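# Clamp a print's long edge between two magnetic bars

## Task

Take two of the wooden bars and trap one of the print's long edges between them so that their magnets join, with the bars covering that edge over its entire length.

## Robot and tools

Robot: two arms, left_arm and right_arm, each ending in a five-hinge-group hand with sixteen finger motors (left is a mirrored left hand, right a right hand). Base positions in the scene frame: left_arm (-0.037, +0.441, 0) m, right_arm (-0.017, -0.442, 0) m, both nearly unrotated about z. A camera stand sits behind the arms.

Scene frame: origin at table-top height midway between the nominal bases; +z up, +x forward over the table, left_arm on +y. Reported positions (m), orientations (quat wxyz) and velocities use this frame. Each hand has a hand point near the palm: +z runs along the straight fingers toward the tips, +y points out of the palm face, +x crosses the palm away from the thumb on the right hand but toward the thumb on the left. Offsets you send are in the axes of that arm's current Hand target, not the scene frame.

Row layout (used by execute_actions and move): one flat list of 48 numbers in [-1, 1] covering both arms, even if only one moves. Order: left dx, dy, dz, rx, ry, rz; left hand sixteen motors; left current_limit, speed; then the same 24 for the right arm. Pose part: an offset (not a pose) from the Hand target as it was when the action or move began; 1.0 equals 0.6 m of travel or 180 degrees; rx, ry, rz form a single rotation vector. All zeros re-requests the current Hand target, and sending the same nonzero offset again moves further. Motor order: index_mcp, index_abd, index_pip, index_dip, thumb_cmc, thumb_axl, thumb_mcp, thumb_ipl, middle_mcp, middle_abd, middle_pip, middle_dip, ring_mcp, ring_abd, ring_pip, ring_dip. Each is an absolute goal angle scaled between the hinge's two stops; a 0 there is a real goal, not 'unchanged'. Alternatively put grasp numbers a, b, c, d (each -1 to +1) in the first four places and exactly 0 in the other twelve: all zeros means open hand; a curls index and middle tips, b bends all fingers at the knuckle, c swings the thumb across the palm, d curls the ring finger. current_limit maps -1..+1 to 0..550 mA; speed sets finger goal speed as (speed+1)/2 of 8.5 rad/s. Starting values are +0.4 and -0.6; they persist. To leave a hand untouched, echo its hand_goal, hand_current_limit and hand_speed.

execute_actions(actions, cameras): actions is a list of actions; each action is up to 15 rows, one per 1/30 s step, every row measured from that action's start pose; a short action repeats its final row. Images are returned only for an empty actions list or if cameras names them (["all"] for every one). Camera names: cam_high, cam_low, cam_left_wrist, cam_right_wrist.

move(target, speed, blend, stop_force, zero, blocking, cameras): straight-line hand paths. target is one 48-number row or a list of up to 15 rows, all offsets from the same starting Hand targets. speed in m/s, 0.002 to 3.6 (default 0.25), one value or one per target; rotation capped at twice that in rad/s. blend in m rounds corners in a list (0 stops at each). stop_force in N, 3 to 120, ends an arm's path when its wrist sensor feels that much resistance; it is unreliable for rotating moves and light loose objects, and can't be combined with blocking=false. zero (default true) re-zeroes before the move. Moves last 0.5 to 10 s and do not avoid obstacles or the other arm; avoid paths passing near an arm's own base. The result ends with a 'move:' line giving the outcome (done, off_target, moving, held, fault) and any limits (paced = clipped, held = steps withheld).

wait(seconds 0 to 10), stop() brakes a running move, zoom_image(camera, region [x0, y0, x1, y1] in pixels, at most 504 by 504, on the latest image), zero_wrist_force(arm), finished_scene(scene 1) ends the scene permanently; the clamp must hold with the robot hands off.

Results: per arm, end_effector_position, quat, velocities (omitted when joints read 'within noise'), Hand target (the last commanded pose; the next offset counts from it, and the hand may sit short of it), joint positions and torques, wrist force and torque in the hand's own axes plus the peak since last shown, and per-motor hand_goal, hand_measured, hand_current_ma and hand_state (moving, goal, blocked, overload). Step readings list some intermediate positions.

Hazards: orientation commands are clipped to 32 degrees from the measured one per step. Contact pressing harder than about 150 N, or joint torque at its limit (133 N m big joints, 24.9 N m wrist), triggers a 10 s arm stop. A finger motor held at 495 mA or more for 5 s shuts off for 10 s. Motors reaching 85 °C lock the arm for 30 to 60 s; watch for MOTOR HOT. Arms touching each other, including one hand gripping the other's fingers, can fail the scene. Do not let anything leave the table, drop parts, release moving parts, or strike fixed or heavy things. Targets past a firm contact are risky because the arms are stiff. Objects may occasionally be nudged by outside pushes. After a HAND FAULT line, later robot calls in the same reply are skipped.

Each tool is called as name([rows], argument=value, ...), one row to a line, values as JSON.

## Session

I'll start by looking at the scene.

execute_actions(actions=[], cameras=["all"])

Scene clock: 0.00 s.
left_arm: end_effector_position=(+0.3600, -0.0141, +0.3027) hand_goal=(+0.754, +0.000, +0.576, +0.696, +0.714, +0.678, +0.226, +0.168, +0.754, +0.000, +0.576, +0.696, +0.754, +0.000, +0.576, +0.696) hand_measured=(+0.754, +0.000, +0.576, +0.696, +0.714, +0.678, +0.226, +0.168, +0.754, +0.000, +0.576, +0.696, +0.754, +0.000, +0.576, +0.696) hand_current_ma=(+0, +0, +0, +0, +0, +0, +0, +0, +0, +0, +0, +0, +0, +0, +0, +0) hand_state=(goal, goal, goal, goal, goal, goal, goal, goal, goal, goal, goal, goal, goal, goal, goal, goal) hand_current_limit=0.40 hand_speed=-0.60 end_effector_quat_wxyz=(-0.412, -0.225, +0.856, -0.218) | right_arm: end_effector_position=(+0.4884, -0.7819, +0.2981) hand_goal=(+0.754, +0.000, +0.576, +0.696, +0.714, +0.678, +0.226, +0.168, +0.754, +0.000, +0.576, +0.696, +0.754, +0.000, +0.576, +0.696) hand_measured=(+0.754, +0.000, +0.576, +0.696, +0.714, +0.678, +0.226, +0.168, +0.754, +0.000, +0.576, +0.696, +0.754, +0.000, +0.576, +0.696) hand_current_ma=(+0, +0, +0, +0, +0, +0, +0, +0, +0, +0, +0, +0, +0, +0, +0, +0) hand_state=(goal, goal, goal, goal, goal, goal, goal, goal, goal, goal, goal, goal, goal, goal, goal, goal) hand_current_limit=0.40 hand_speed=-0.60 end_effector_quat_wxyz=(-0.234, +0.945, -0.117, -0.195)
Joint positions: left_arm=[2.721 -2.13 -1.113 -2.021 0.726 -2.222] | right_arm=[-0.759 -0.942 0.791 -0.816 -1.417 1.037]
Joint velocities: within noise
Joint torques (N m): no reading
Motor temperatures (°C): left_arm=[39 35 36 41 41 39] | right_arm=[35 33 27 45 34 32]
Wrist force (N): no reading
Wrist torque (N m): no reading
Wrist force, peak (N): no reading
Hand target: left_arm +0.3600, -0.0141, +0.3027; -0.412, -0.225, +0.856, -0.218 | right_arm +0.4884, -0.7819, +0.2981; -0.234, +0.945, -0.117, -0.195

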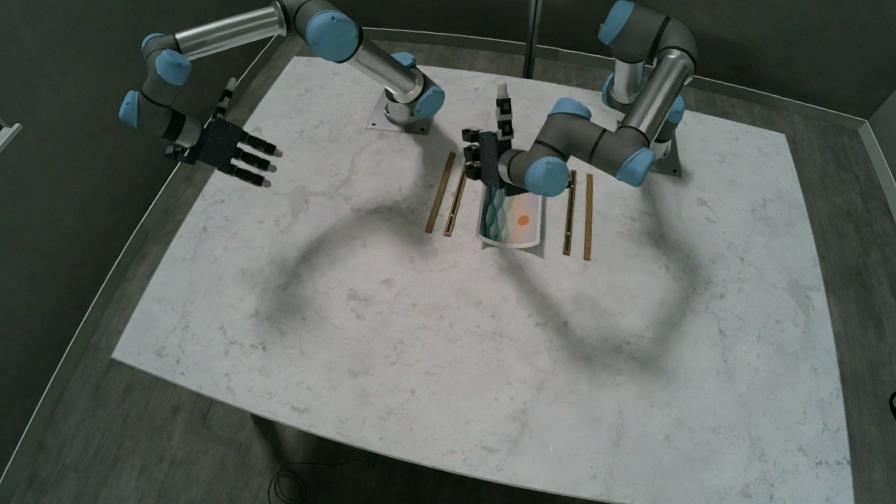

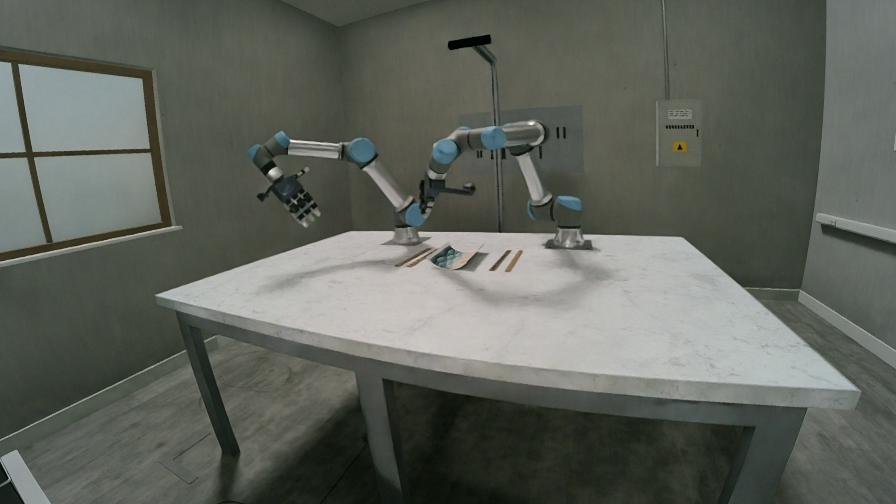

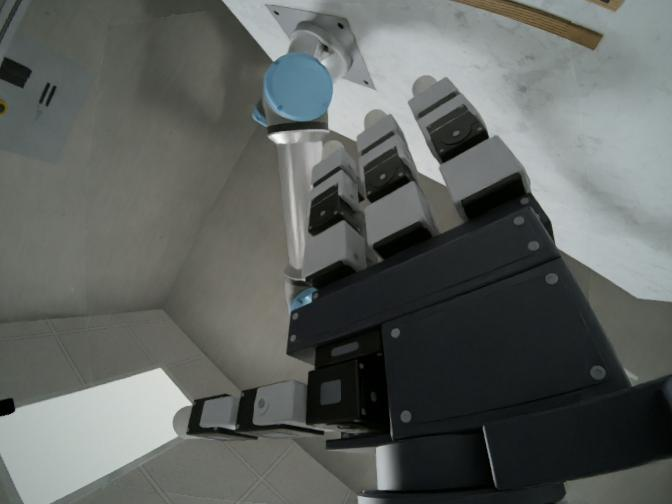

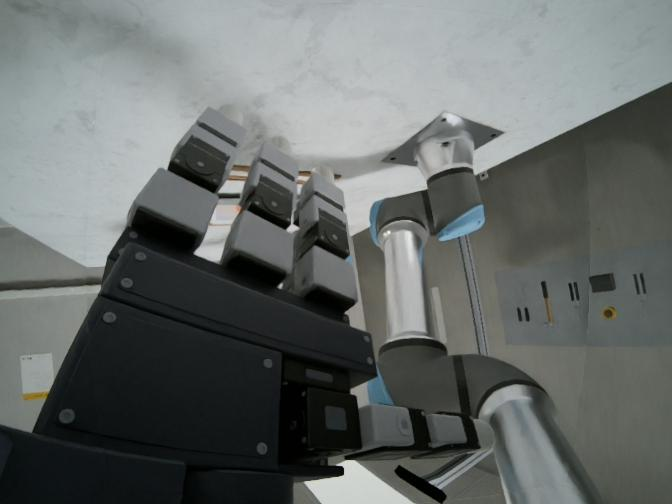

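zoom_image(camera="cam_high", region=[400, 100, 640, 290])

zoom_image(camera="cam_low", region=[370, 150, 570, 300])

Scaled by 2.100 from the camera's 896x504 image, which has a finer 1280x720 frame.

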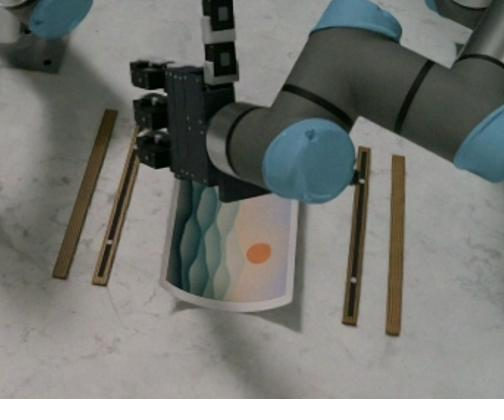

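Scaled by 2.520 from the camera's 896x504 image, which has a finer 1280x720 frame.

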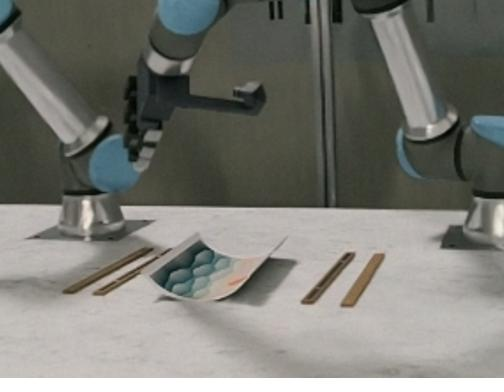

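move(target=[-0.1463, 0.359, -0.4742, 0,0,0, 0,0,0,0,0,0,0,0,0,0,0,0,0,0,0,0, 0.4,-0.6, 0,0,0,0,0,0, 0,0,0,0,0,0,0,0,0,0,0,0,0,0,0,0, 0.4,-0.6], speed=0.25, cameras=["all"])

Scene clock: 77.10 s.
left_arm: end_effector_position=(+0.4604, +0.3358, +0.3525) hand_goal=(+0.750, +0.000, +0.580, +0.700, +0.710, +0.680, +0.230, +0.170, +0.750, +0.000, +0.580, +0.700, +0.750, +0.000, +0.580, +0.700) hand_measured=(+0.750, +0.000, +0.576, +0.698, +0.710, +0.678, +0.226, +0.168, +0.750, +0.000, +0.576, +0.698, +0.750, +0.000, +0.576, +0.698) hand_current_ma=(-4, -3, -12, -10, +1, -11, -23, -12, -3, -2, -12, -10, -3, -2, -13, -10) hand_state=(goal, goal, goal, goal, goal, goal, goal, goal, goal, goal, goal, goal, goal, goal, goal, goal) hand_current_limit=0.40 hand_speed=-0.60 end_effector_quat_wxyz=(-0.412, -0.225, +0.856, -0.218) | right_arm: end_effector_position=(+0.4884, -0.7819, +0.2981) hand_goal=(+0.750, +0.000, +0.580, +0.700, +0.710, +0.680, +0.230, +0.170, +0.750, +0.000, +0.580, +0.700, +0.750, +0.000, +0.580, +0.700) hand_measured=(+0.748, +0.000, +0.576, +0.696, +0.708, +0.678, +0.224, +0.168, +0.748, +0.000, +0.576, +0.698, +0.748, +0.000, +0.576, +0.698) hand_current_ma=(-7, +0, -10, -10, -3, -8, -23, -9, -7, +0, -10, -8, -8, +0, -10, -8) hand_state=(goal, goal, goal, goal, goal, goal, goal, goal, goal, goal, goal, goal, goal, goal, goal, goal) hand_current_limit=0.40 hand_speed=-0.60 end_effector_quat_wxyz=(-0.234, +0.945, -0.117, -0.195)
Joint positions: left_arm=[3.247 -2.146 -0.9 -2.541 1.079 -1.717] | right_arm=[-0.759 -0.942 0.791 -0.816 -1.417 1.037]
Joint torques (N m): left_arm=[3.88 52.47 24.41 0.16 -1.24 -1.9] | right_arm=[-0.2 -49.62 -17.65 -0.06 0.26 0.26]
Wrist force (N): left_arm=[0.1 -0.1 -0.1] | right_arm=[-0.3 -0.2 0.0]
Wrist torque (N m): left_arm=[0.00 -0.01 0.07] | right_arm=[-0.03 0.04 -0.02]
Wrist force, peak (N): left_arm=[0.1 -1.7 1.7] | right_arm=[-0.3 -0.3 -0.6]
Hand target: left_arm +0.4604, +0.3359, +0.3526; -0.412, -0.225, +0.856, -0.218 | right_arm +0.4884, -0.7819, +0.2981; -0.234, +0.945, -0.117, -0.195
Off the commanded pose: left_arm 0.000 m, 0 deg | right_arm 0.000 m, 0 deg.
move: done

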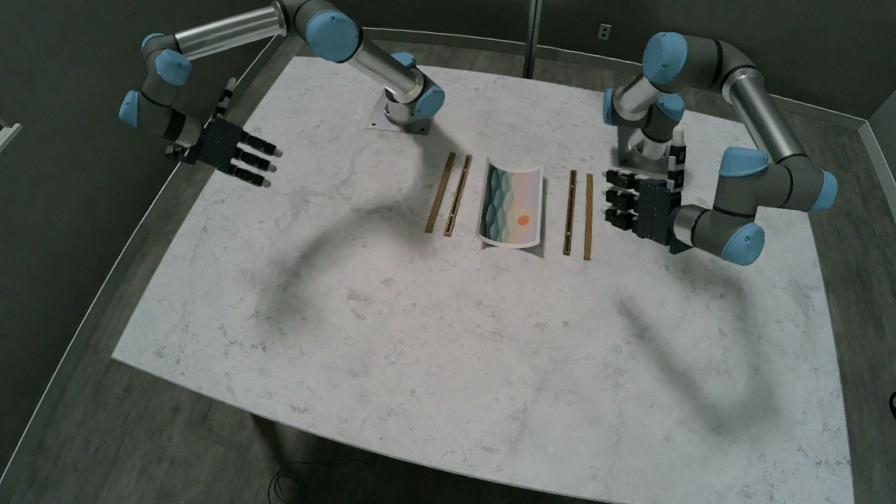

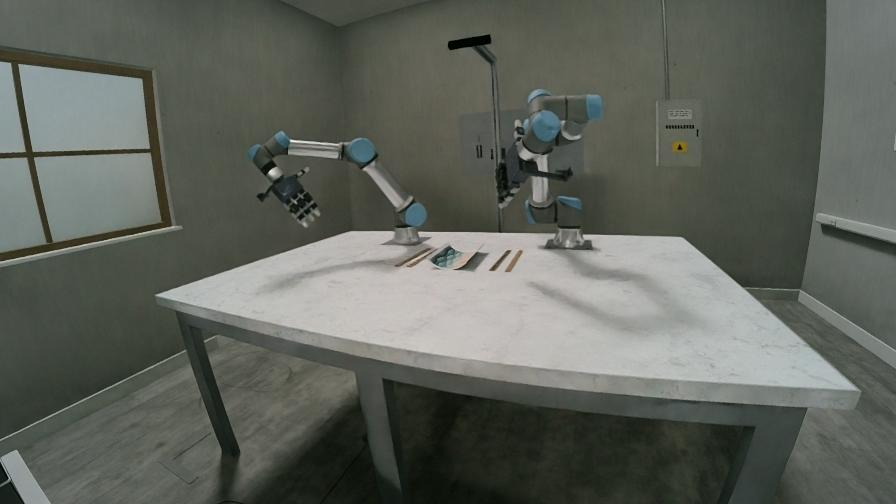

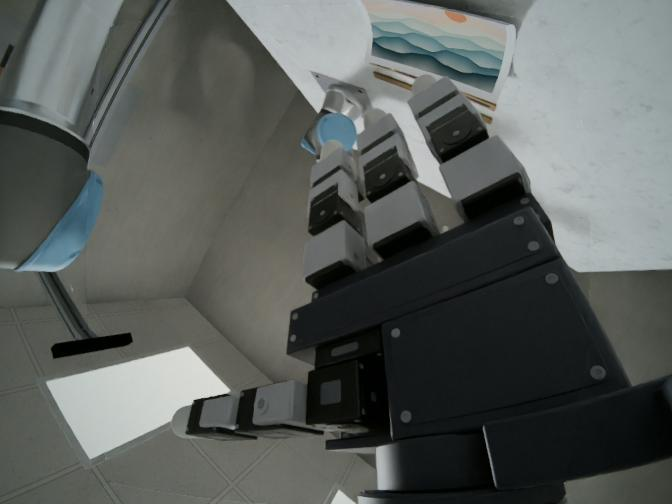

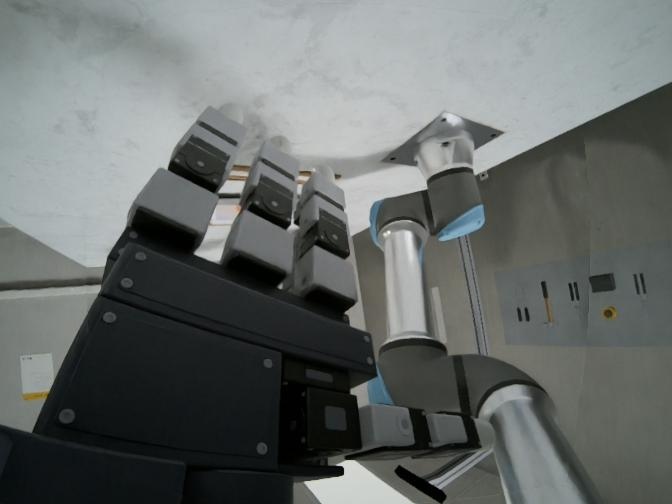

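zoom_image(camera="cam_high", region=[410, 140, 610, 270])

zoom_image(camera="cam_low", region=[385, 235, 535, 285])

zoom_image(camera="cam_left_wrist", region=[300, 0, 540, 160])

Scaled by 2.520 from the camera's 896x504 image, which has a finer 1280x720 frame.

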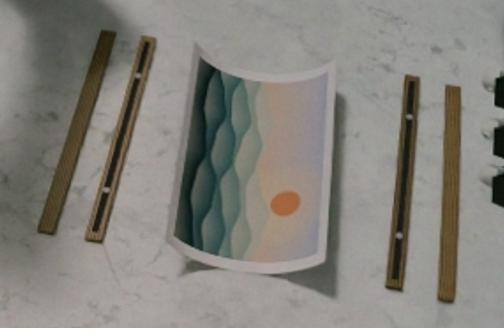

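Scaled by 3.360 from the camera's 896x504 image, which has a finer 1280x720 frame.

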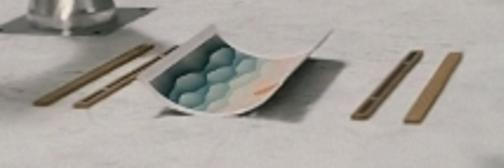

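Scaled by 2.100 from the camera's 672x504 image, which has a finer 960x720 frame.

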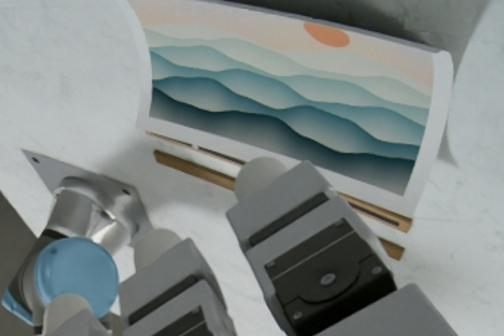

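move(target=[0,0,0,0,0,0, 0,0,0,0,0,0,0,0,0,0,0,0,0,0,0,0, 0.4,-0.6, -0.413,-0.4995,0.5997,-0.0427,0.1104,-0.0959, 0,0,0,0,0,0,0,0,0,0,0,0,0,0,0,0, 0.4,-0.6], speed=0.2, cameras=["all"])

Scene clock: 146.33 s.
left_arm: end_effector_position=(+0.4604, +0.3359, +0.3526) hand_goal=(+0.750, +0.000, +0.580, +0.700, +0.710, +0.680, +0.230, +0.170, +0.750, +0.000, +0.580, +0.700, +0.750, +0.000, +0.580, +0.700) hand_measured=(+0.750, +0.000, +0.576, +0.698, +0.710, +0.678, +0.226, +0.168, +0.750, +0.000, +0.576, +0.698, +0.750, +0.000, +0.576, +0.698) hand_current_ma=(-4, -3, -12, -10, +1, -11, -23, -12, -3, -2, -12, -10, -3, -2, -13, -10) hand_state=(goal, goal, goal, goal, goal, goal, goal, goal, goal, goal, goal, goal, goal, goal, goal, goal) hand_current_limit=0.40 hand_speed=-0.60 end_effector_quat_wxyz=(-0.412, -0.225, +0.856, -0.218) | right_arm: end_effector_position=(+0.2468, -0.3155, +0.2294) hand_goal=(+0.750, +0.000, +0.580, +0.700, +0.710, +0.680, +0.230, +0.170, +0.750, +0.000, +0.580, +0.700, +0.750, +0.000, +0.580, +0.700) hand_measured=(+0.748, +0.000, +0.576, +0.696, +0.708, +0.678, +0.224, +0.168, +0.746, +0.000, +0.576, +0.698, +0.746, +0.000, +0.576, +0.698) hand_current_ma=(-9, +0, -10, -10, -6, -8, -23, -9, -10, +0, -10, -8, -11, +0, -10, -8) hand_state=(goal, goal, goal, goal, goal, goal, goal, goal, goal, goal, goal, goal, goal, goal, goal, goal) hand_current_limit=0.40 hand_speed=-0.60 end_effector_quat_wxyz=(-0.174, +0.985, +0.000, +0.000)
Joint positions: left_arm=[3.247 -2.146 -0.9 -2.541 1.079 -1.717] | right_arm=[-0.047 -2.07 2.225 -1.718 -1.221 1.549]
Joint torques (N m): left_arm=[7.36 50.25 27.64 -0.74 1.58 2.3] | right_arm=[7.26 -4.98 -21.79 -2.53 3.1 1.09]
Wrist force (N): left_arm=[0.2 0.5 -0.2] | right_arm=[0.7 -0.1 -0.3]
Wrist torque (N m): left_arm=[0.08 -0.03 0.06] | right_arm=[0.02 -0.03 0.12]
Wrist force, peak (N): left_arm=[-0.6 0.9 0.2] | right_arm=[-0.3 -2.1 0.7]
Hand target: left_arm +0.4604, +0.3359, +0.3526; -0.412, -0.225, +0.856, -0.218 | right_arm +0.2468, -0.3155, +0.2294; -0.174, +0.985, +0.000, +0.000
Off the commanded pose: left_arm 0.000 m, 0 deg | right_arm 0.000 m, 0 deg.
move: done

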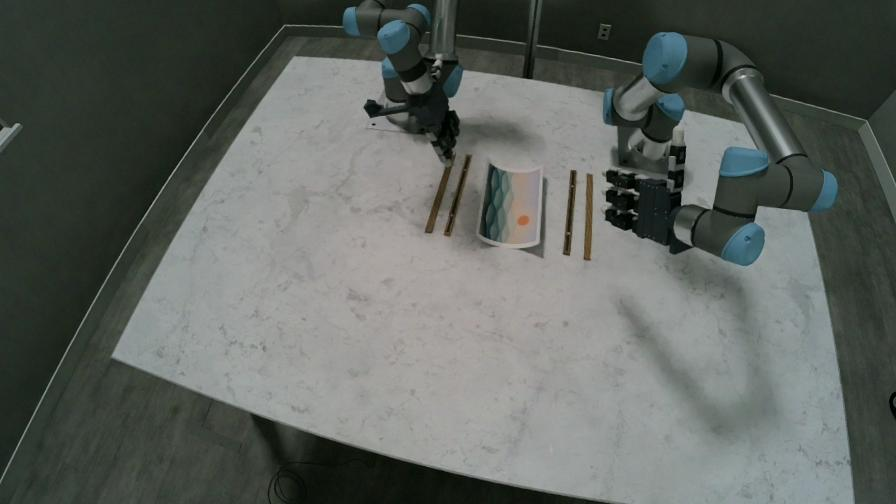

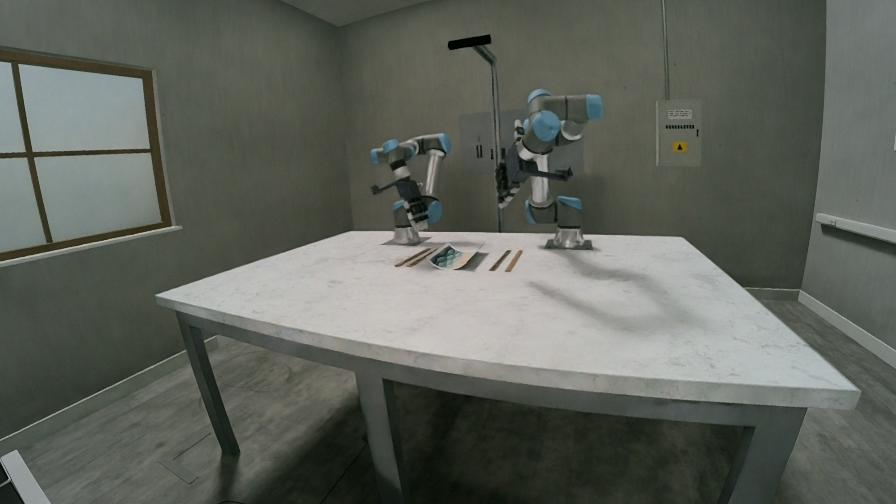

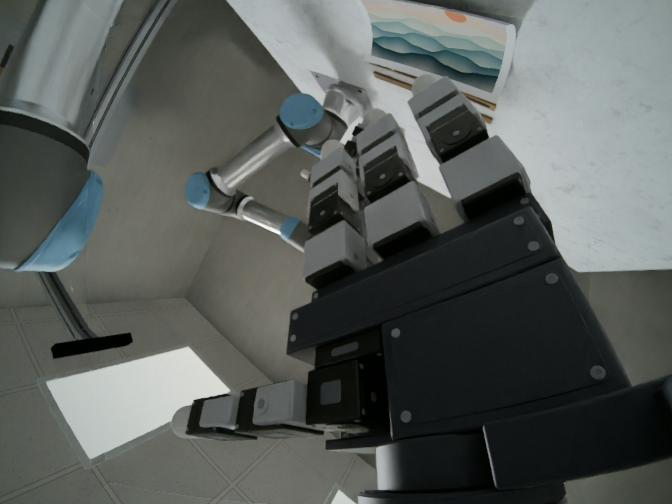

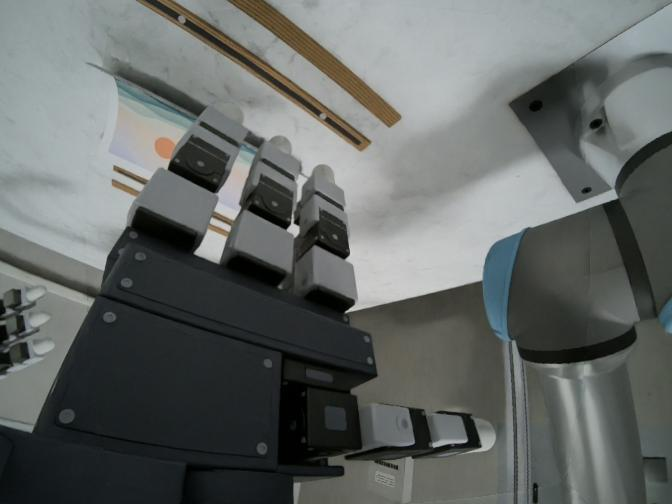

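zoom_image(camera="cam_high", region=[350, 80, 620, 280])

zoom_image(camera="cam_right_wrist", region=[60, 0, 440, 260])

zoom_image(camera="cam_low", region=[360, 130, 540, 290])

Scaled by 1.867 from the camera's 896x504 image, which has a finer 1280x720 frame.

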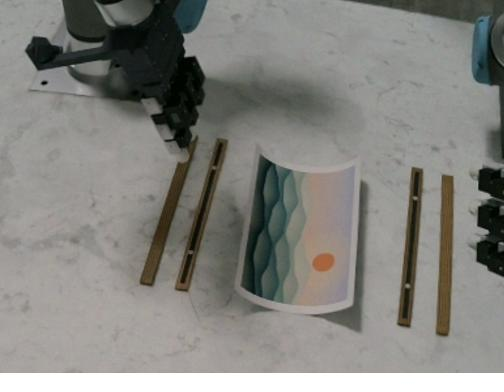

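Scaled by 1.326 from the camera's 672x504 image, which has a finer 960x720 frame.

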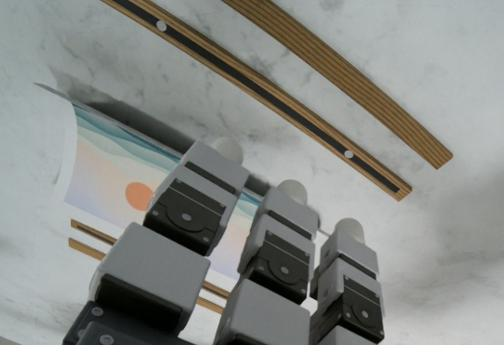

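Scaled by 2.800 from the camera's 896x504 image, which has a finer 1280x720 frame.

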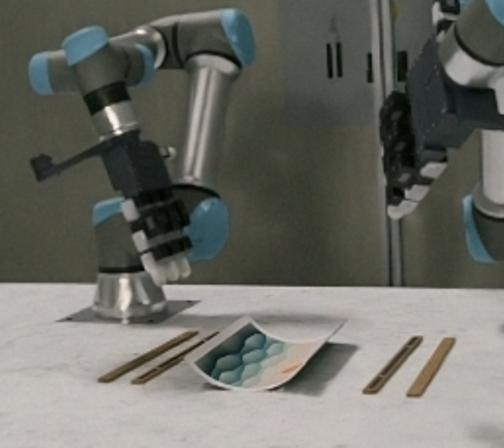

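move(target=[0,0,0,0,0,0, 0,0,0,0,0,0,0,0,0,0,0,0,0,0,0,0, 0.4,-0.6, 0,0.0513,0.141,0,0,0, 0,0,0,0,0,0,0,0,0,0,0,0,0,0,0,0, 0.4,-0.6], speed=0.1, cameras=["cam_high","cam_low","cam_right_wrist"])

zoom_image(camera="cam_high", region=[390, 130, 570, 260])

zoom_image(camera="cam_low", region=[380, 190, 530, 290])

Scene clock: 163.23 s.
left_arm: end_effector_position=(+0.4604, +0.3359, +0.3526) hand_goal=(+0.750, +0.000, +0.580, +0.700, +0.710, +0.680, +0.230, +0.170, +0.750, +0.000, +0.580, +0.700, +0.750, +0.000, +0.580, +0.700) hand_measured=(+0.750, +0.000, +0.576, +0.698, +0.710, +0.678, +0.226, +0.168, +0.750, +0.000, +0.576, +0.698, +0.750, +0.000, +0.576, +0.698) hand_current_ma=(-4, -3, -12, -10, +1, -11, -23, -12, -3, -2, -12, -10, -3, -2, -13, -10) hand_state=(goal, goal, goal, goal, goal, goal, goal, goal, goal, goal, goal, goal, goal, goal, goal, goal) hand_current_limit=0.40 hand_speed=-0.60 end_effector_quat_wxyz=(-0.412, -0.225, +0.856, -0.218) | right_arm: end_effector_position=(+0.2467, -0.3154, +0.1394) hand_goal=(+0.750, +0.000, +0.580, +0.700, +0.710, +0.680, +0.230, +0.170, +0.750, +0.000, +0.580, +0.700, +0.750, +0.000, +0.580, +0.700) hand_measured=(+0.748, +0.000, +0.576, +0.696, +0.708, +0.678, +0.224, +0.168, +0.746, +0.000, +0.576, +0.698, +0.746, +0.000, +0.576, +0.698) hand_current_ma=(-9, +0, -10, -10, -6, -8, -23, -9, -10, +0, -10, -8, -11, +0, -10, -8) hand_state=(goal, goal, goal, goal, goal, goal, goal, goal, goal, goal, goal, goal, goal, goal, goal, goal) hand_current_limit=0.40 hand_speed=-0.60 end_effector_quat_wxyz=(-0.174, +0.985, +0.000, +0.000)
Joint positions: left_arm=[3.247 -2.146 -0.9 -2.541 1.079 -1.717] | right_arm=[-0.047 -1.985 2.423 -2.002 -1.221 1.55]
Joint torques (N m): left_arm=[7.3 45.66 27.63 -0.94 1.68 2.39] | right_arm=[6.84 -8.5 -20.81 -2.37 -1.96 1.59]
Wrist force (N): left_arm=[-0.1 0.2 -0.1] | right_arm=[0.7 0.2 -0.3]
Wrist torque (N m): left_arm=[0.03 0.01 0.05] | right_arm=[0.05 -0.03 0.14]
Wrist force, peak (N): left_arm=[0.0 0.7 0.1] | right_arm=[0.7 -0.4 -1.3]
Hand target: left_arm +0.4604, +0.3359, +0.3526; -0.412, -0.225, +0.856, -0.218 | right_arm +0.2467, -0.3154, +0.1394; -0.174, +0.985, +0.000, +0.000
Off the commanded pose: left_arm 0.000 m, 0 deg | right_arm 0.000 m, 0 deg.
move: done
Images, in order (width x height): cam_high 896x504, cam_low 896x504, cam_right_wrist 672x504.

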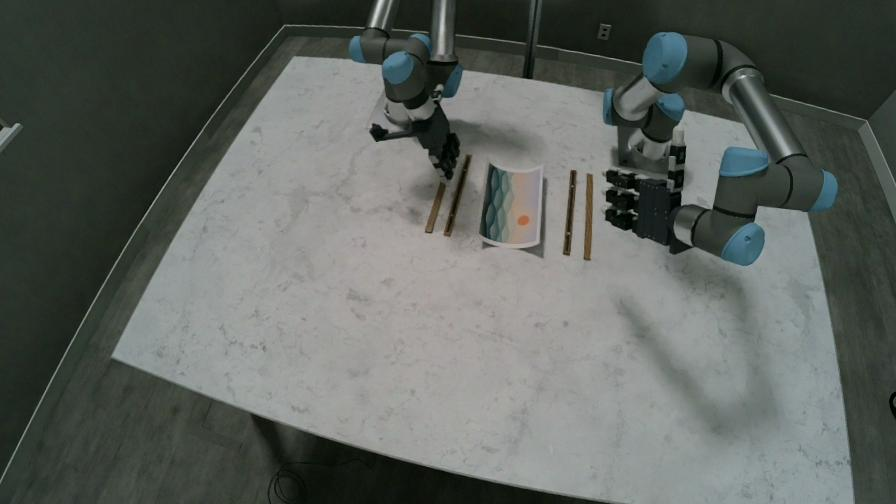

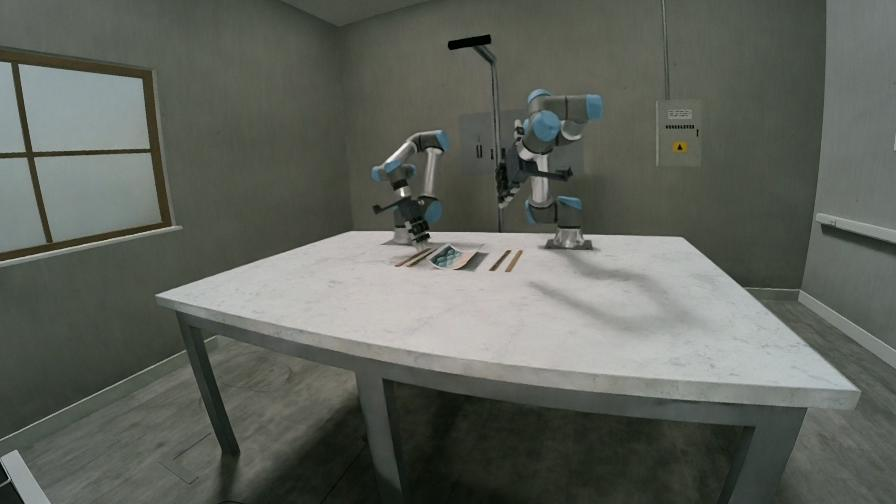

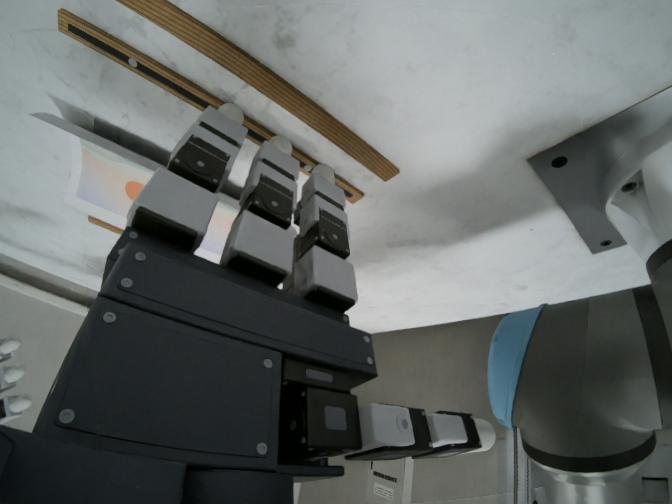

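Scaled by 2.800 from the camera's 896x504 image, which has a finer 1280x720 frame.

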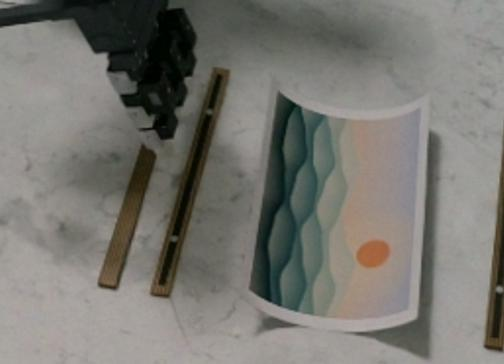

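Scaled by 3.360 from the camera's 896x504 image, which has a finer 1280x720 frame.

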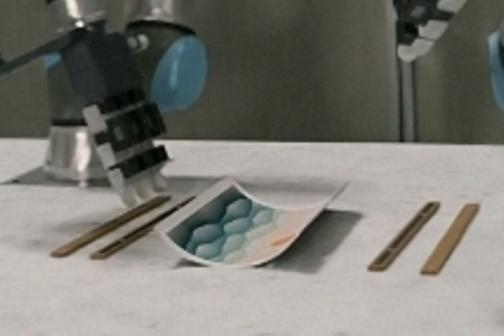

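move(target=[0,0,0,0,0,0, 0,0,0,0,0,0,0,0,0,0,0,0,0,0,0,0, 0.4,-0.6, 0.16667,0,0,0,0,0, 0,0,0,0,0,0,0,0,0,0,0,0,0,0,0,0, 0.4,-0.6], speed=0.15, cameras=["cam_high","cam_right_wrist"])

zoom_image(camera="cam_high", region=[390, 130, 570, 260])

zoom_image(camera="cam_right_wrist", region=[0, 0, 504, 300])

Scene clock: 178.23 s.
left_arm: end_effector_position=(+0.4604, +0.3359, +0.3526) hand_goal=(+0.750, +0.000, +0.580, +0.700, +0.710, +0.680, +0.230, +0.170, +0.750, +0.000, +0.580, +0.700, +0.750, +0.000, +0.580, +0.700) hand_measured=(+0.750, +0.000, +0.576, +0.698, +0.710, +0.678, +0.226, +0.168, +0.750, +0.000, +0.576, +0.698, +0.750, +0.000, +0.576, +0.698) hand_current_ma=(-4, -3, -12, -10, +1, -11, -23, -12, -3, -2, -12, -10, -3, -2, -13, -10) hand_state=(goal, goal, goal, goal, goal, goal, goal, goal, goal, goal, goal, goal, goal, goal, goal, goal) hand_current_limit=0.40 hand_speed=-0.60 end_effector_quat_wxyz=(-0.412, -0.225, +0.856, -0.218) | right_arm: end_effector_position=(+0.3467, -0.3153, +0.1394) hand_goal=(+0.750, +0.000, +0.580, +0.700, +0.710, +0.680, +0.230, +0.170, +0.750, +0.000, +0.580, +0.700, +0.750, +0.000, +0.580, +0.700) hand_measured=(+0.748, +0.000, +0.576, +0.696, +0.708, +0.678, +0.224, +0.168, +0.746, +0.000, +0.576, +0.698, +0.746, +0.000, +0.576, +0.698) hand_current_ma=(-9, +0, -10, -10, -6, -8, -23, -9, -10, +0, -10, -8, -11, +0, -10, -8) hand_state=(goal, goal, goal, goal, goal, goal, goal, goal, goal, goal, goal, goal, goal, goal, goal, goal) hand_current_limit=0.40 hand_speed=-0.60 end_effector_quat_wxyz=(-0.174, +0.985, +0.000, +0.000)
Joint positions: left_arm=[3.247 -2.146 -0.9 -2.541 1.079 -1.717] | right_arm=[-0.041 -1.696 2.229 -2.098 -1.221 1.555]
Joint torques (N m): left_arm=[6.14 42.56 27.5 -1.03 1.57 2.26] | right_arm=[0.18 -9.58 -22.63 -0.34 -1.95 0.38]
Wrist force (N): left_arm=[0.1 0.3 -0.1] | right_arm=[0.5 -0.3 -0.6]
Wrist torque (N m): left_arm=[0.04 -0.02 0.07] | right_arm=[0.02 0.01 0.01]
Wrist force, peak (N): left_arm=[-0.2 0.4 -0.5] | right_arm=[2.1 -0.1 -0.7]
Hand target: left_arm +0.4604, +0.3359, +0.3526; -0.412, -0.225, +0.856, -0.218 | right_arm +0.3467, -0.3153, +0.1394; -0.174, +0.985, +0.000, +0.000
Off the commanded pose: left_arm 0.000 m, 0 deg | right_arm 0.000 m, 0 deg.
move: done
Images, in order (width x height): cam_high 896x504, cam_right_wrist 672x504.

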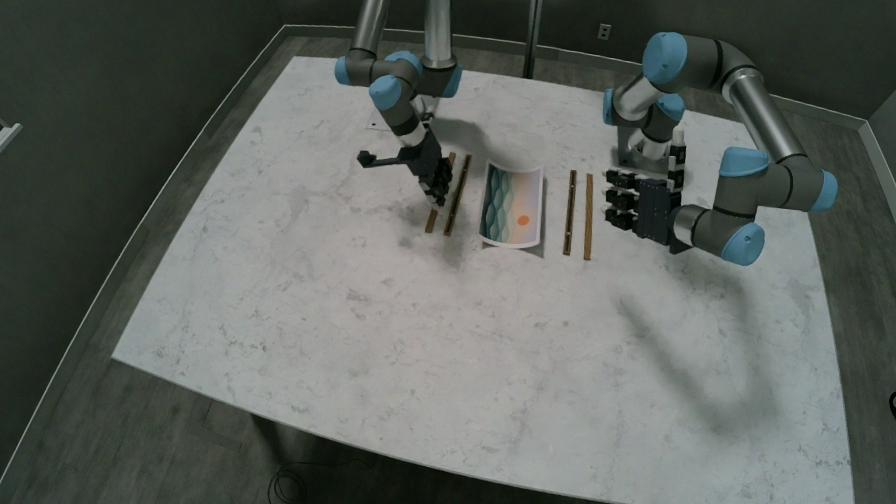

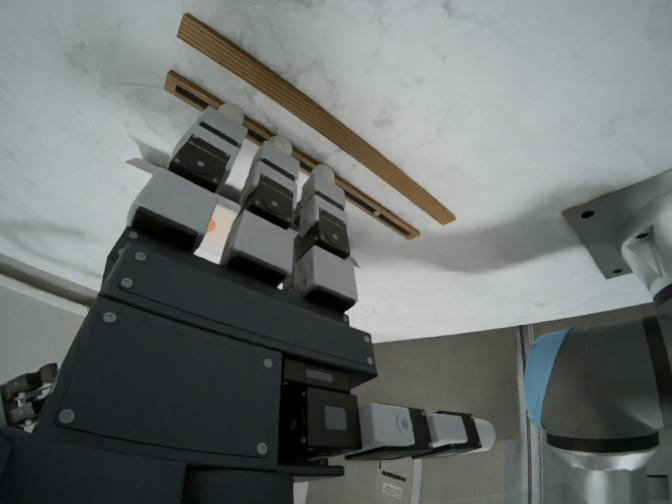

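Scaled by 2.800 from the camera's 896x504 image, which has a finer 1280x720 frame.

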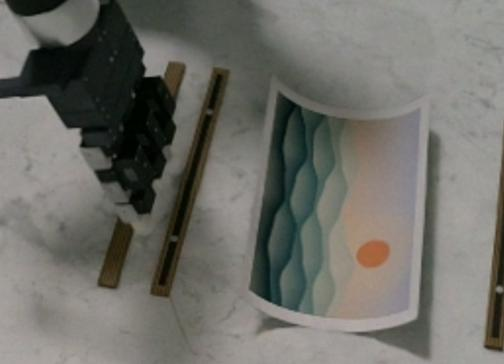

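Scaled by 1.000.

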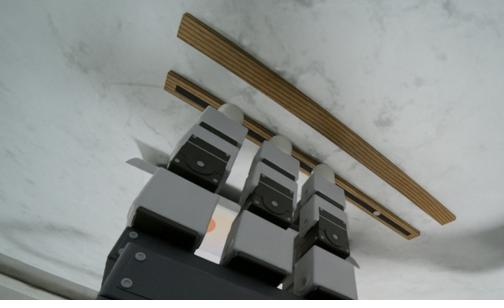

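zoom_image(camera="cam_high", region=[405, 160, 485, 240])

Scaled by 6.300 from the camera's 896x504 image, which has a finer 1280x720 frame.

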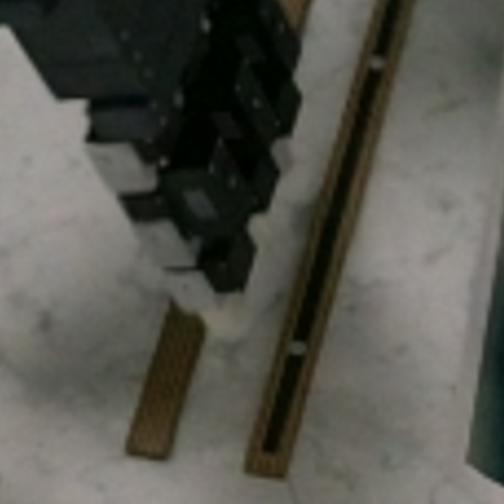

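move([
  [0,0,0,0,0,0, 0,0,0,0,0,0,0,0,0,0,0,0,0,0,0,0, 0.4,-0.6, -0.1083,0,0,0,0,0, 0,0,0,0,0,0,0,0,0,0,0,0,0,0,0,0, 0.4,-0.6],
  [0,0,0,0,0,0, 0,0,0,0,0,0,0,0,0,0,0,0,0,0,0,0, 0.4,-0.6, -0.1083,0.01995,0.0548,0,0,0, 0,0,0,0,0,0,0,0,0,0,0,0,0,0,0,0, 0.4,-0.6],
], speed=[0.15,0.05], cameras=["cam_high","cam_right_wrist"])

zoom_image(camera="cam_high", region=[405, 150, 495, 240])

zoom_image(camera="cam_right_wrist", region=[100, 40, 450, 240])

Scene clock: 213.37 s.
left_arm: end_effector_position=(+0.4604, +0.3359, +0.3526) hand_goal=(+0.750, +0.000, +0.580, +0.700, +0.710, +0.680, +0.230, +0.170, +0.750, +0.000, +0.580, +0.700, +0.750, +0.000, +0.580, +0.700) hand_measured=(+0.750, +0.000, +0.576, +0.698, +0.710, +0.678, +0.226, +0.168, +0.750, +0.000, +0.576, +0.698, +0.750, +0.000, +0.576, +0.698) hand_current_ma=(-4, -3, -12, -10, +1, -11, -23, -12, -3, -2, -12, -10, -3, -2, -13, -10) hand_state=(goal, goal, goal, goal, goal, goal, goal, goal, goal, goal, goal, goal, goal, goal, goal, goal) hand_current_limit=0.40 hand_speed=-0.60 end_effector_quat_wxyz=(-0.412, -0.225, +0.856, -0.218) | right_arm: end_effector_position=(+0.2830, -0.3154, +0.1143) hand_goal=(+0.750, +0.000, +0.580, +0.700, +0.710, +0.680, +0.230, +0.170, +0.750, +0.000, +0.580, +0.700, +0.750, +0.000, +0.580, +0.700) hand_measured=(+0.748, +0.016, +0.576, +0.694, +0.708, +0.678, +0.224, +0.168, +0.748, +0.008, +0.578, +0.698, +0.748, +0.002, +0.578, +0.696) hand_current_ma=(-4, +53, -9, -20, -6, -8, -23, -9, -4, +21, -8, -8, -7, +8, -8, -9) hand_state=(goal, goal, goal, goal, goal, goal, goal, goal, goal, goal, goal, goal, goal, goal, goal, goal) hand_current_limit=0.40 hand_speed=-0.60 end_effector_quat_wxyz=(-0.174, +0.985, +0.000, +0.002)
Joint positions: left_arm=[3.247 -2.146 -0.9 -2.541 1.079 -1.717] | right_arm=[-0.045 -1.83 2.407 -2.144 -1.221 1.552]
Joint torques (N m): left_arm=[6.82 35.48 27.35 -0.93 1.64 2.27] | right_arm=[0.1 -8.29 -17.31 -3.2 0.54 0.16]
Wrist force (N): left_arm=[0.1 0.5 0.1] | right_arm=[-0.1 -0.7 -3.3]
Wrist torque (N m): left_arm=[0.05 -0.01 0.06] | right_arm=[0.19 -0.11 0.06]
Wrist force, peak (N): left_arm=[0.0 0.9 -0.4] | right_arm=[-1.3 -7.5 -135.7]
Hand target: left_arm +0.4604, +0.3359, +0.3526; -0.412, -0.225, +0.856, -0.218 | right_arm +0.2830, -0.3154, +0.1143; -0.174, +0.985, +0.000, +0.002 (not the last commanded pose)
Off the commanded pose: left_arm 0.000 m, 0 deg | right_arm 0.010 m, 0 deg.
FORCE FAULT: contact force on the right arm reached its limit, and that arm stopped. The contact can be on any part of that arm, not only on its tool. That arm's remaining commands of this call were not run. That arm is still stopped at the end of this call. That arm stays stopped for about 10 more seconds. Until then a move that you send moves the other arm only, and its call returns only when the move has ended. Once the stop has ended, the next robot result says so. If the stop ends while you think or write, that arm runs what you send next, counted from a new Hand target: where the arm stands when the stop ends. While its stop runs, that arm, its gripper or tool too, takes no new command. Until it ends, the stop uses up actions while you think or wait. An arm that is not stopped still takes commands.
move: fault (right_arm); path passed 1 of 2 targets
Images, in order (width x height): cam_high 896x504, cam_right_wrist 672x504.

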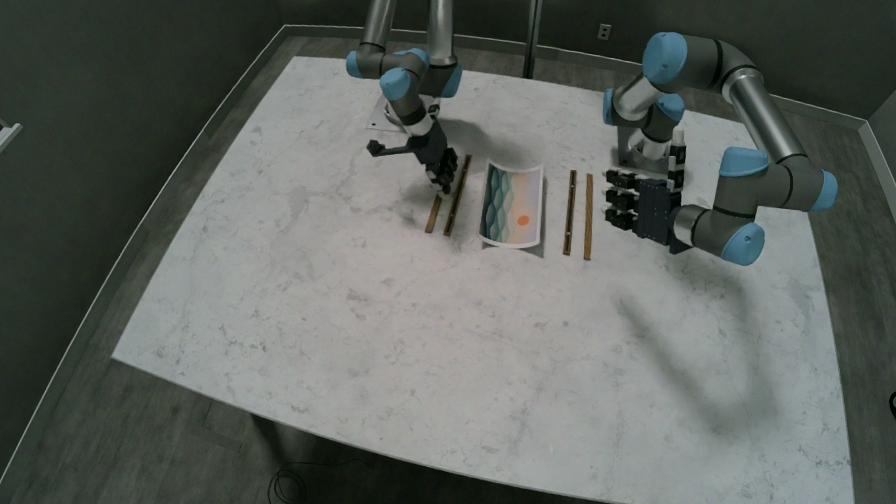

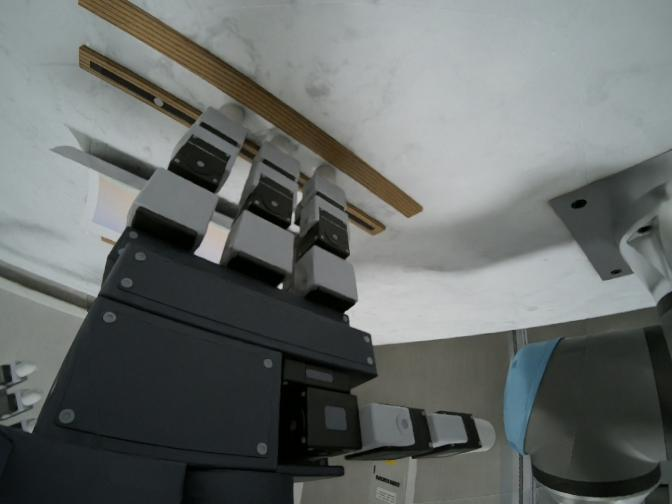

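Scaled by 5.600 from the camera's 896x504 image, which has a finer 1280x720 frame.

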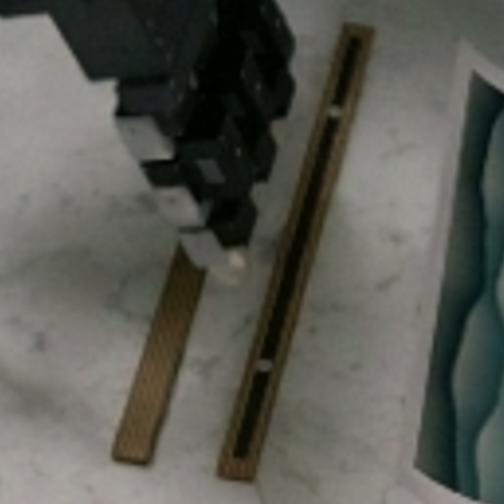

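Scaled by 1.440 from the camera's 672x504 image, which has a finer 960x720 frame.

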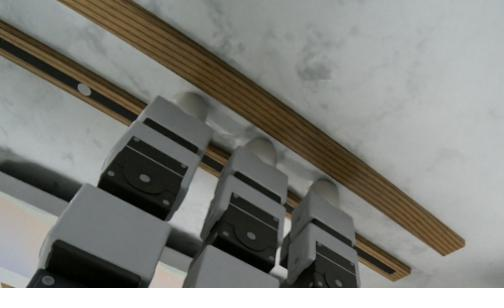

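wait(seconds=1)

Scene clock: 233.10 s.
left_arm: end_effector_position=(+0.4604, +0.3359, +0.3526) hand_goal=(+0.750, +0.000, +0.580, +0.700, +0.710, +0.680, +0.230, +0.170, +0.750, +0.000, +0.580, +0.700, +0.750, +0.000, +0.580, +0.700) hand_measured=(+0.750, +0.000, +0.576, +0.698, +0.710, +0.678, +0.226, +0.168, +0.750, +0.000, +0.576, +0.698, +0.750, +0.000, +0.576, +0.698) hand_current_ma=(-4, -3, -12, -10, +1, -11, -23, -12, -3, -2, -12, -10, -3, -2, -13, -10) hand_state=(goal, goal, goal, goal, goal, goal, goal, goal, goal, goal, goal, goal, goal, goal, goal, goal) hand_current_limit=0.40 hand_speed=-0.60 end_effector_quat_wxyz=(-0.412, -0.225, +0.856, -0.218) | right_arm: end_effector_position=(+0.2830, -0.3154, +0.1143) hand_goal=(+0.750, +0.000, +0.580, +0.700, +0.710, +0.680, +0.230, +0.170, +0.750, +0.000, +0.580, +0.700, +0.750, +0.000, +0.580, +0.700) hand_measured=(+0.748, +0.016, +0.576, +0.694, +0.708, +0.678, +0.224, +0.168, +0.748, +0.008, +0.578, +0.698, +0.748, +0.002, +0.578, +0.696) hand_current_ma=(-4, +53, -9, -20, -6, -8, -23, -9, -4, +21, -8, -8, -7, +7, -8, -9) hand_state=(goal, goal, goal, goal, goal, goal, goal, goal, goal, goal, goal, goal, goal, goal, goal, goal) hand_current_limit=0.40 hand_speed=-0.60 end_effector_quat_wxyz=(-0.174, +0.985, +0.000, +0.002)
Joint positions: left_arm=[3.247 -2.146 -0.9 -2.541 1.079 -1.717] | right_arm=[-0.045 -1.83 2.407 -2.144 -1.221 1.552]
Joint torques (N m): left_arm=[6.41 35.5 27.6 -0.97 1.57 2.3] | right_arm=[-0.16 -9.06 -18.45 -2.58 0.57 0.18]
Wrist force (N): left_arm=[0.0 0.1 -0.5] | right_arm=[-0.3 -0.6 -3.4]
Wrist torque (N m): left_arm=[0.04 -0.02 0.07] | right_arm=[0.22 -0.07 0.06]
Wrist force, peak (N): left_arm=[-0.7 0.1 -0.6] | right_arm=[0.1 -0.5 -3.8]
Hand target: left_arm +0.4604, +0.3359, +0.3526; -0.412, -0.225, +0.856, -0.218 | right_arm +0.2830, -0.3154, +0.1143; -0.174, +0.985, +0.000, +0.002 (not the last commanded pose)
Off the commanded pose: left_arm 0.000 m, 0 deg | right_arm 0.010 m, 0 deg.
FORCE FAULT, CONTINUED: the right arm's stop, for the force fault that an earlier result reported, is over. The rest of the stop counts as 19 of the actions that you can send in this scene. During its stop the right arm's controller moved it back a little. That arm's target is now where it stood when the stop ended, not its last command. That arm accepts commands again.
wait: 1.00 s; at rest from the start

move([
  [0,0,0,0,0,0, 0,0,0,0,0,0,0,0,0,0,0,0,0,0,0,0, 0.4,-0.6, 0,-0.0023,-0.0063,0,0,0, 0,0,0,0,0,0,0,0,0,0,0,0,0,0,0,0, 0.4,-0.6],
  [0,0,0,0,0,0, 0,0,0,0,0,0,0,0,0,0,0,0,0,0,0,0, 0.4,-0.6, 0.016,-0.0336,0.0051,0,-0.0095,-0.0261, 0,0,0,0,0,0,0,0,0,0,0,0,0,0,0,0, 0.4,-0.6],
], speed=[0.03,0.05], cameras=["cam_high","cam_right_wrist"])

zoom_image(camera="cam_high", region=[405, 150, 495, 240])

zoom_image(camera="cam_right_wrist", region=[100, 40, 450, 240])

Scene clock: 263.33 s.
left_arm: end_effector_position=(+0.4604, +0.3359, +0.3526) hand_goal=(+0.750, +0.000, +0.580, +0.700, +0.710, +0.680, +0.230, +0.170, +0.750, +0.000, +0.580, +0.700, +0.750, +0.000, +0.580, +0.700) hand_measured=(+0.750, +0.000, +0.576, +0.698, +0.710, +0.678, +0.226, +0.168, +0.750, +0.000, +0.576, +0.698, +0.750, +0.000, +0.576, +0.698) hand_current_ma=(-4, -3, -12, -10, +1, -11, -23, -12, -3, -2, -12, -10, -3, -2, -13, -10) hand_state=(goal, goal, goal, goal, goal, goal, goal, goal, goal, goal, goal, goal, goal, goal, goal, goal) hand_current_limit=0.40 hand_speed=-0.60 end_effector_quat_wxyz=(-0.412, -0.225, +0.856, -0.218) | right_arm: end_effector_position=(+0.2927, -0.2954, +0.1184) hand_goal=(+0.750, +0.000, +0.580, +0.700, +0.710, +0.680, +0.230, +0.170, +0.750, +0.000, +0.580, +0.700, +0.750, +0.000, +0.580, +0.700) hand_measured=(+0.748, +0.002, +0.576, +0.696, +0.708, +0.678, +0.224, +0.168, +0.748, +0.004, +0.578, +0.698, +0.746, +0.002, +0.578, +0.698) hand_current_ma=(-6, +8, -9, -10, -6, -8, -23, -9, -7, +10, -8, -8, -13, +7, -8, -8) hand_state=(goal, goal, goal, goal, goal, goal, goal, goal, goal, goal, goal, goal, goal, goal, goal, goal) hand_current_limit=0.40 hand_speed=-0.60 end_effector_quat_wxyz=(-0.174, +0.984, +0.044, -0.006)
Joint positions: left_arm=[3.247 -2.146 -0.9 -2.541 1.079 -1.717] | right_arm=[0.022 -1.786 2.361 -2.135 -1.222 1.529]
Joint torques (N m): left_arm=[6.72 35.06 27.42 -0.98 1.48 2.36] | right_arm=[-7.69 -18.96 -10.42 -4.25 -1.89 0.99]
Wrist force (N): left_arm=[0.1 0.2 -0.3] | right_arm=[0.5 -0.3 -0.7]
Wrist torque (N m): left_arm=[0.05 -0.03 0.07] | right_arm=[0.04 0.00 0.11]
Wrist force, peak (N): left_arm=[-0.3 0.3 -0.8] | right_arm=[0.0 -0.5 -3.8]
Hand target: left_arm +0.4604, +0.3359, +0.3526; -0.412, -0.225, +0.856, -0.218 | right_arm +0.2926, -0.2955, +0.1184; -0.174, +0.984, +0.043, -0.006
Off the commanded pose: left_arm 0.000 m, 0 deg | right_arm 0.000 m, 0 deg.
move: done
Images, in order (width x height): cam_high 896x504, cam_right_wrist 672x504.

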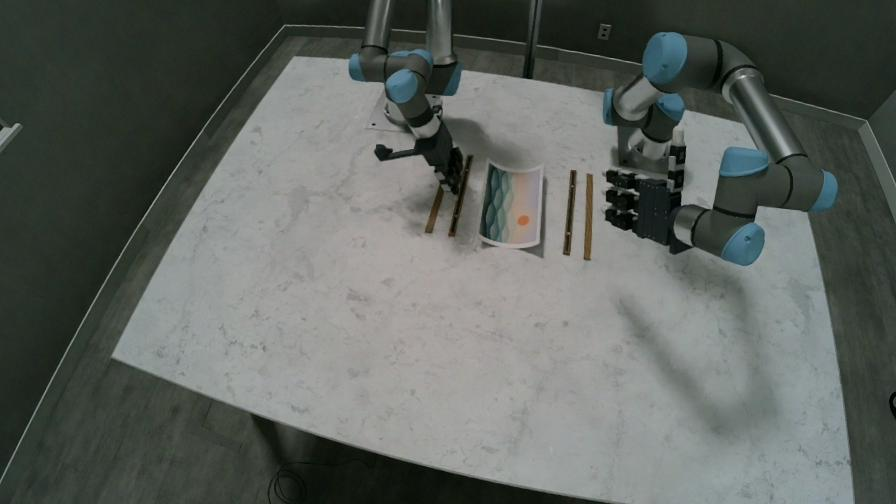

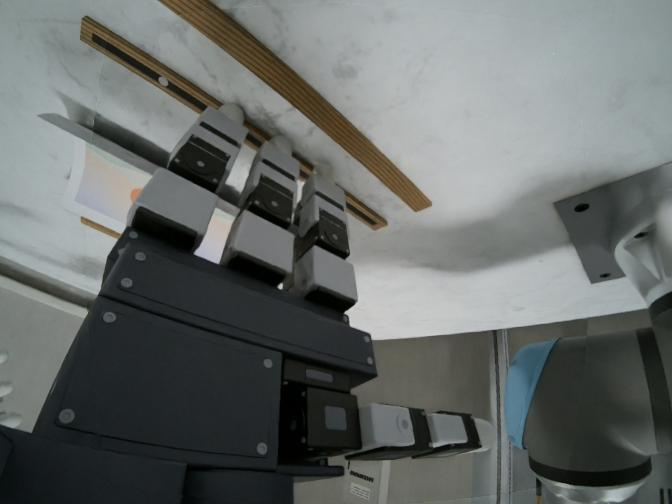

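Scaled by 5.600 from the camera's 896x504 image, which has a finer 1280x720 frame.

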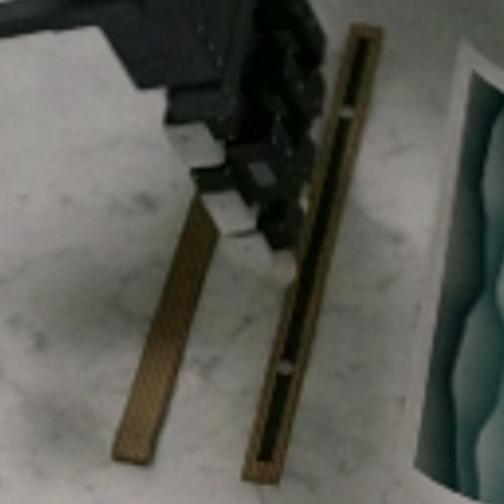

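Scaled by 1.440 from the camera's 672x504 image, which has a finer 960x720 frame.

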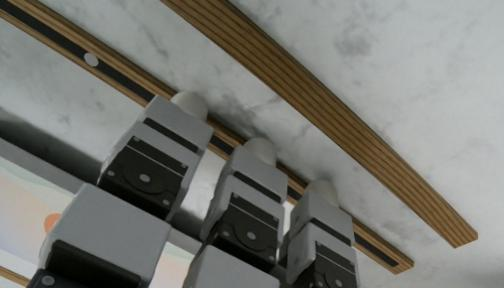

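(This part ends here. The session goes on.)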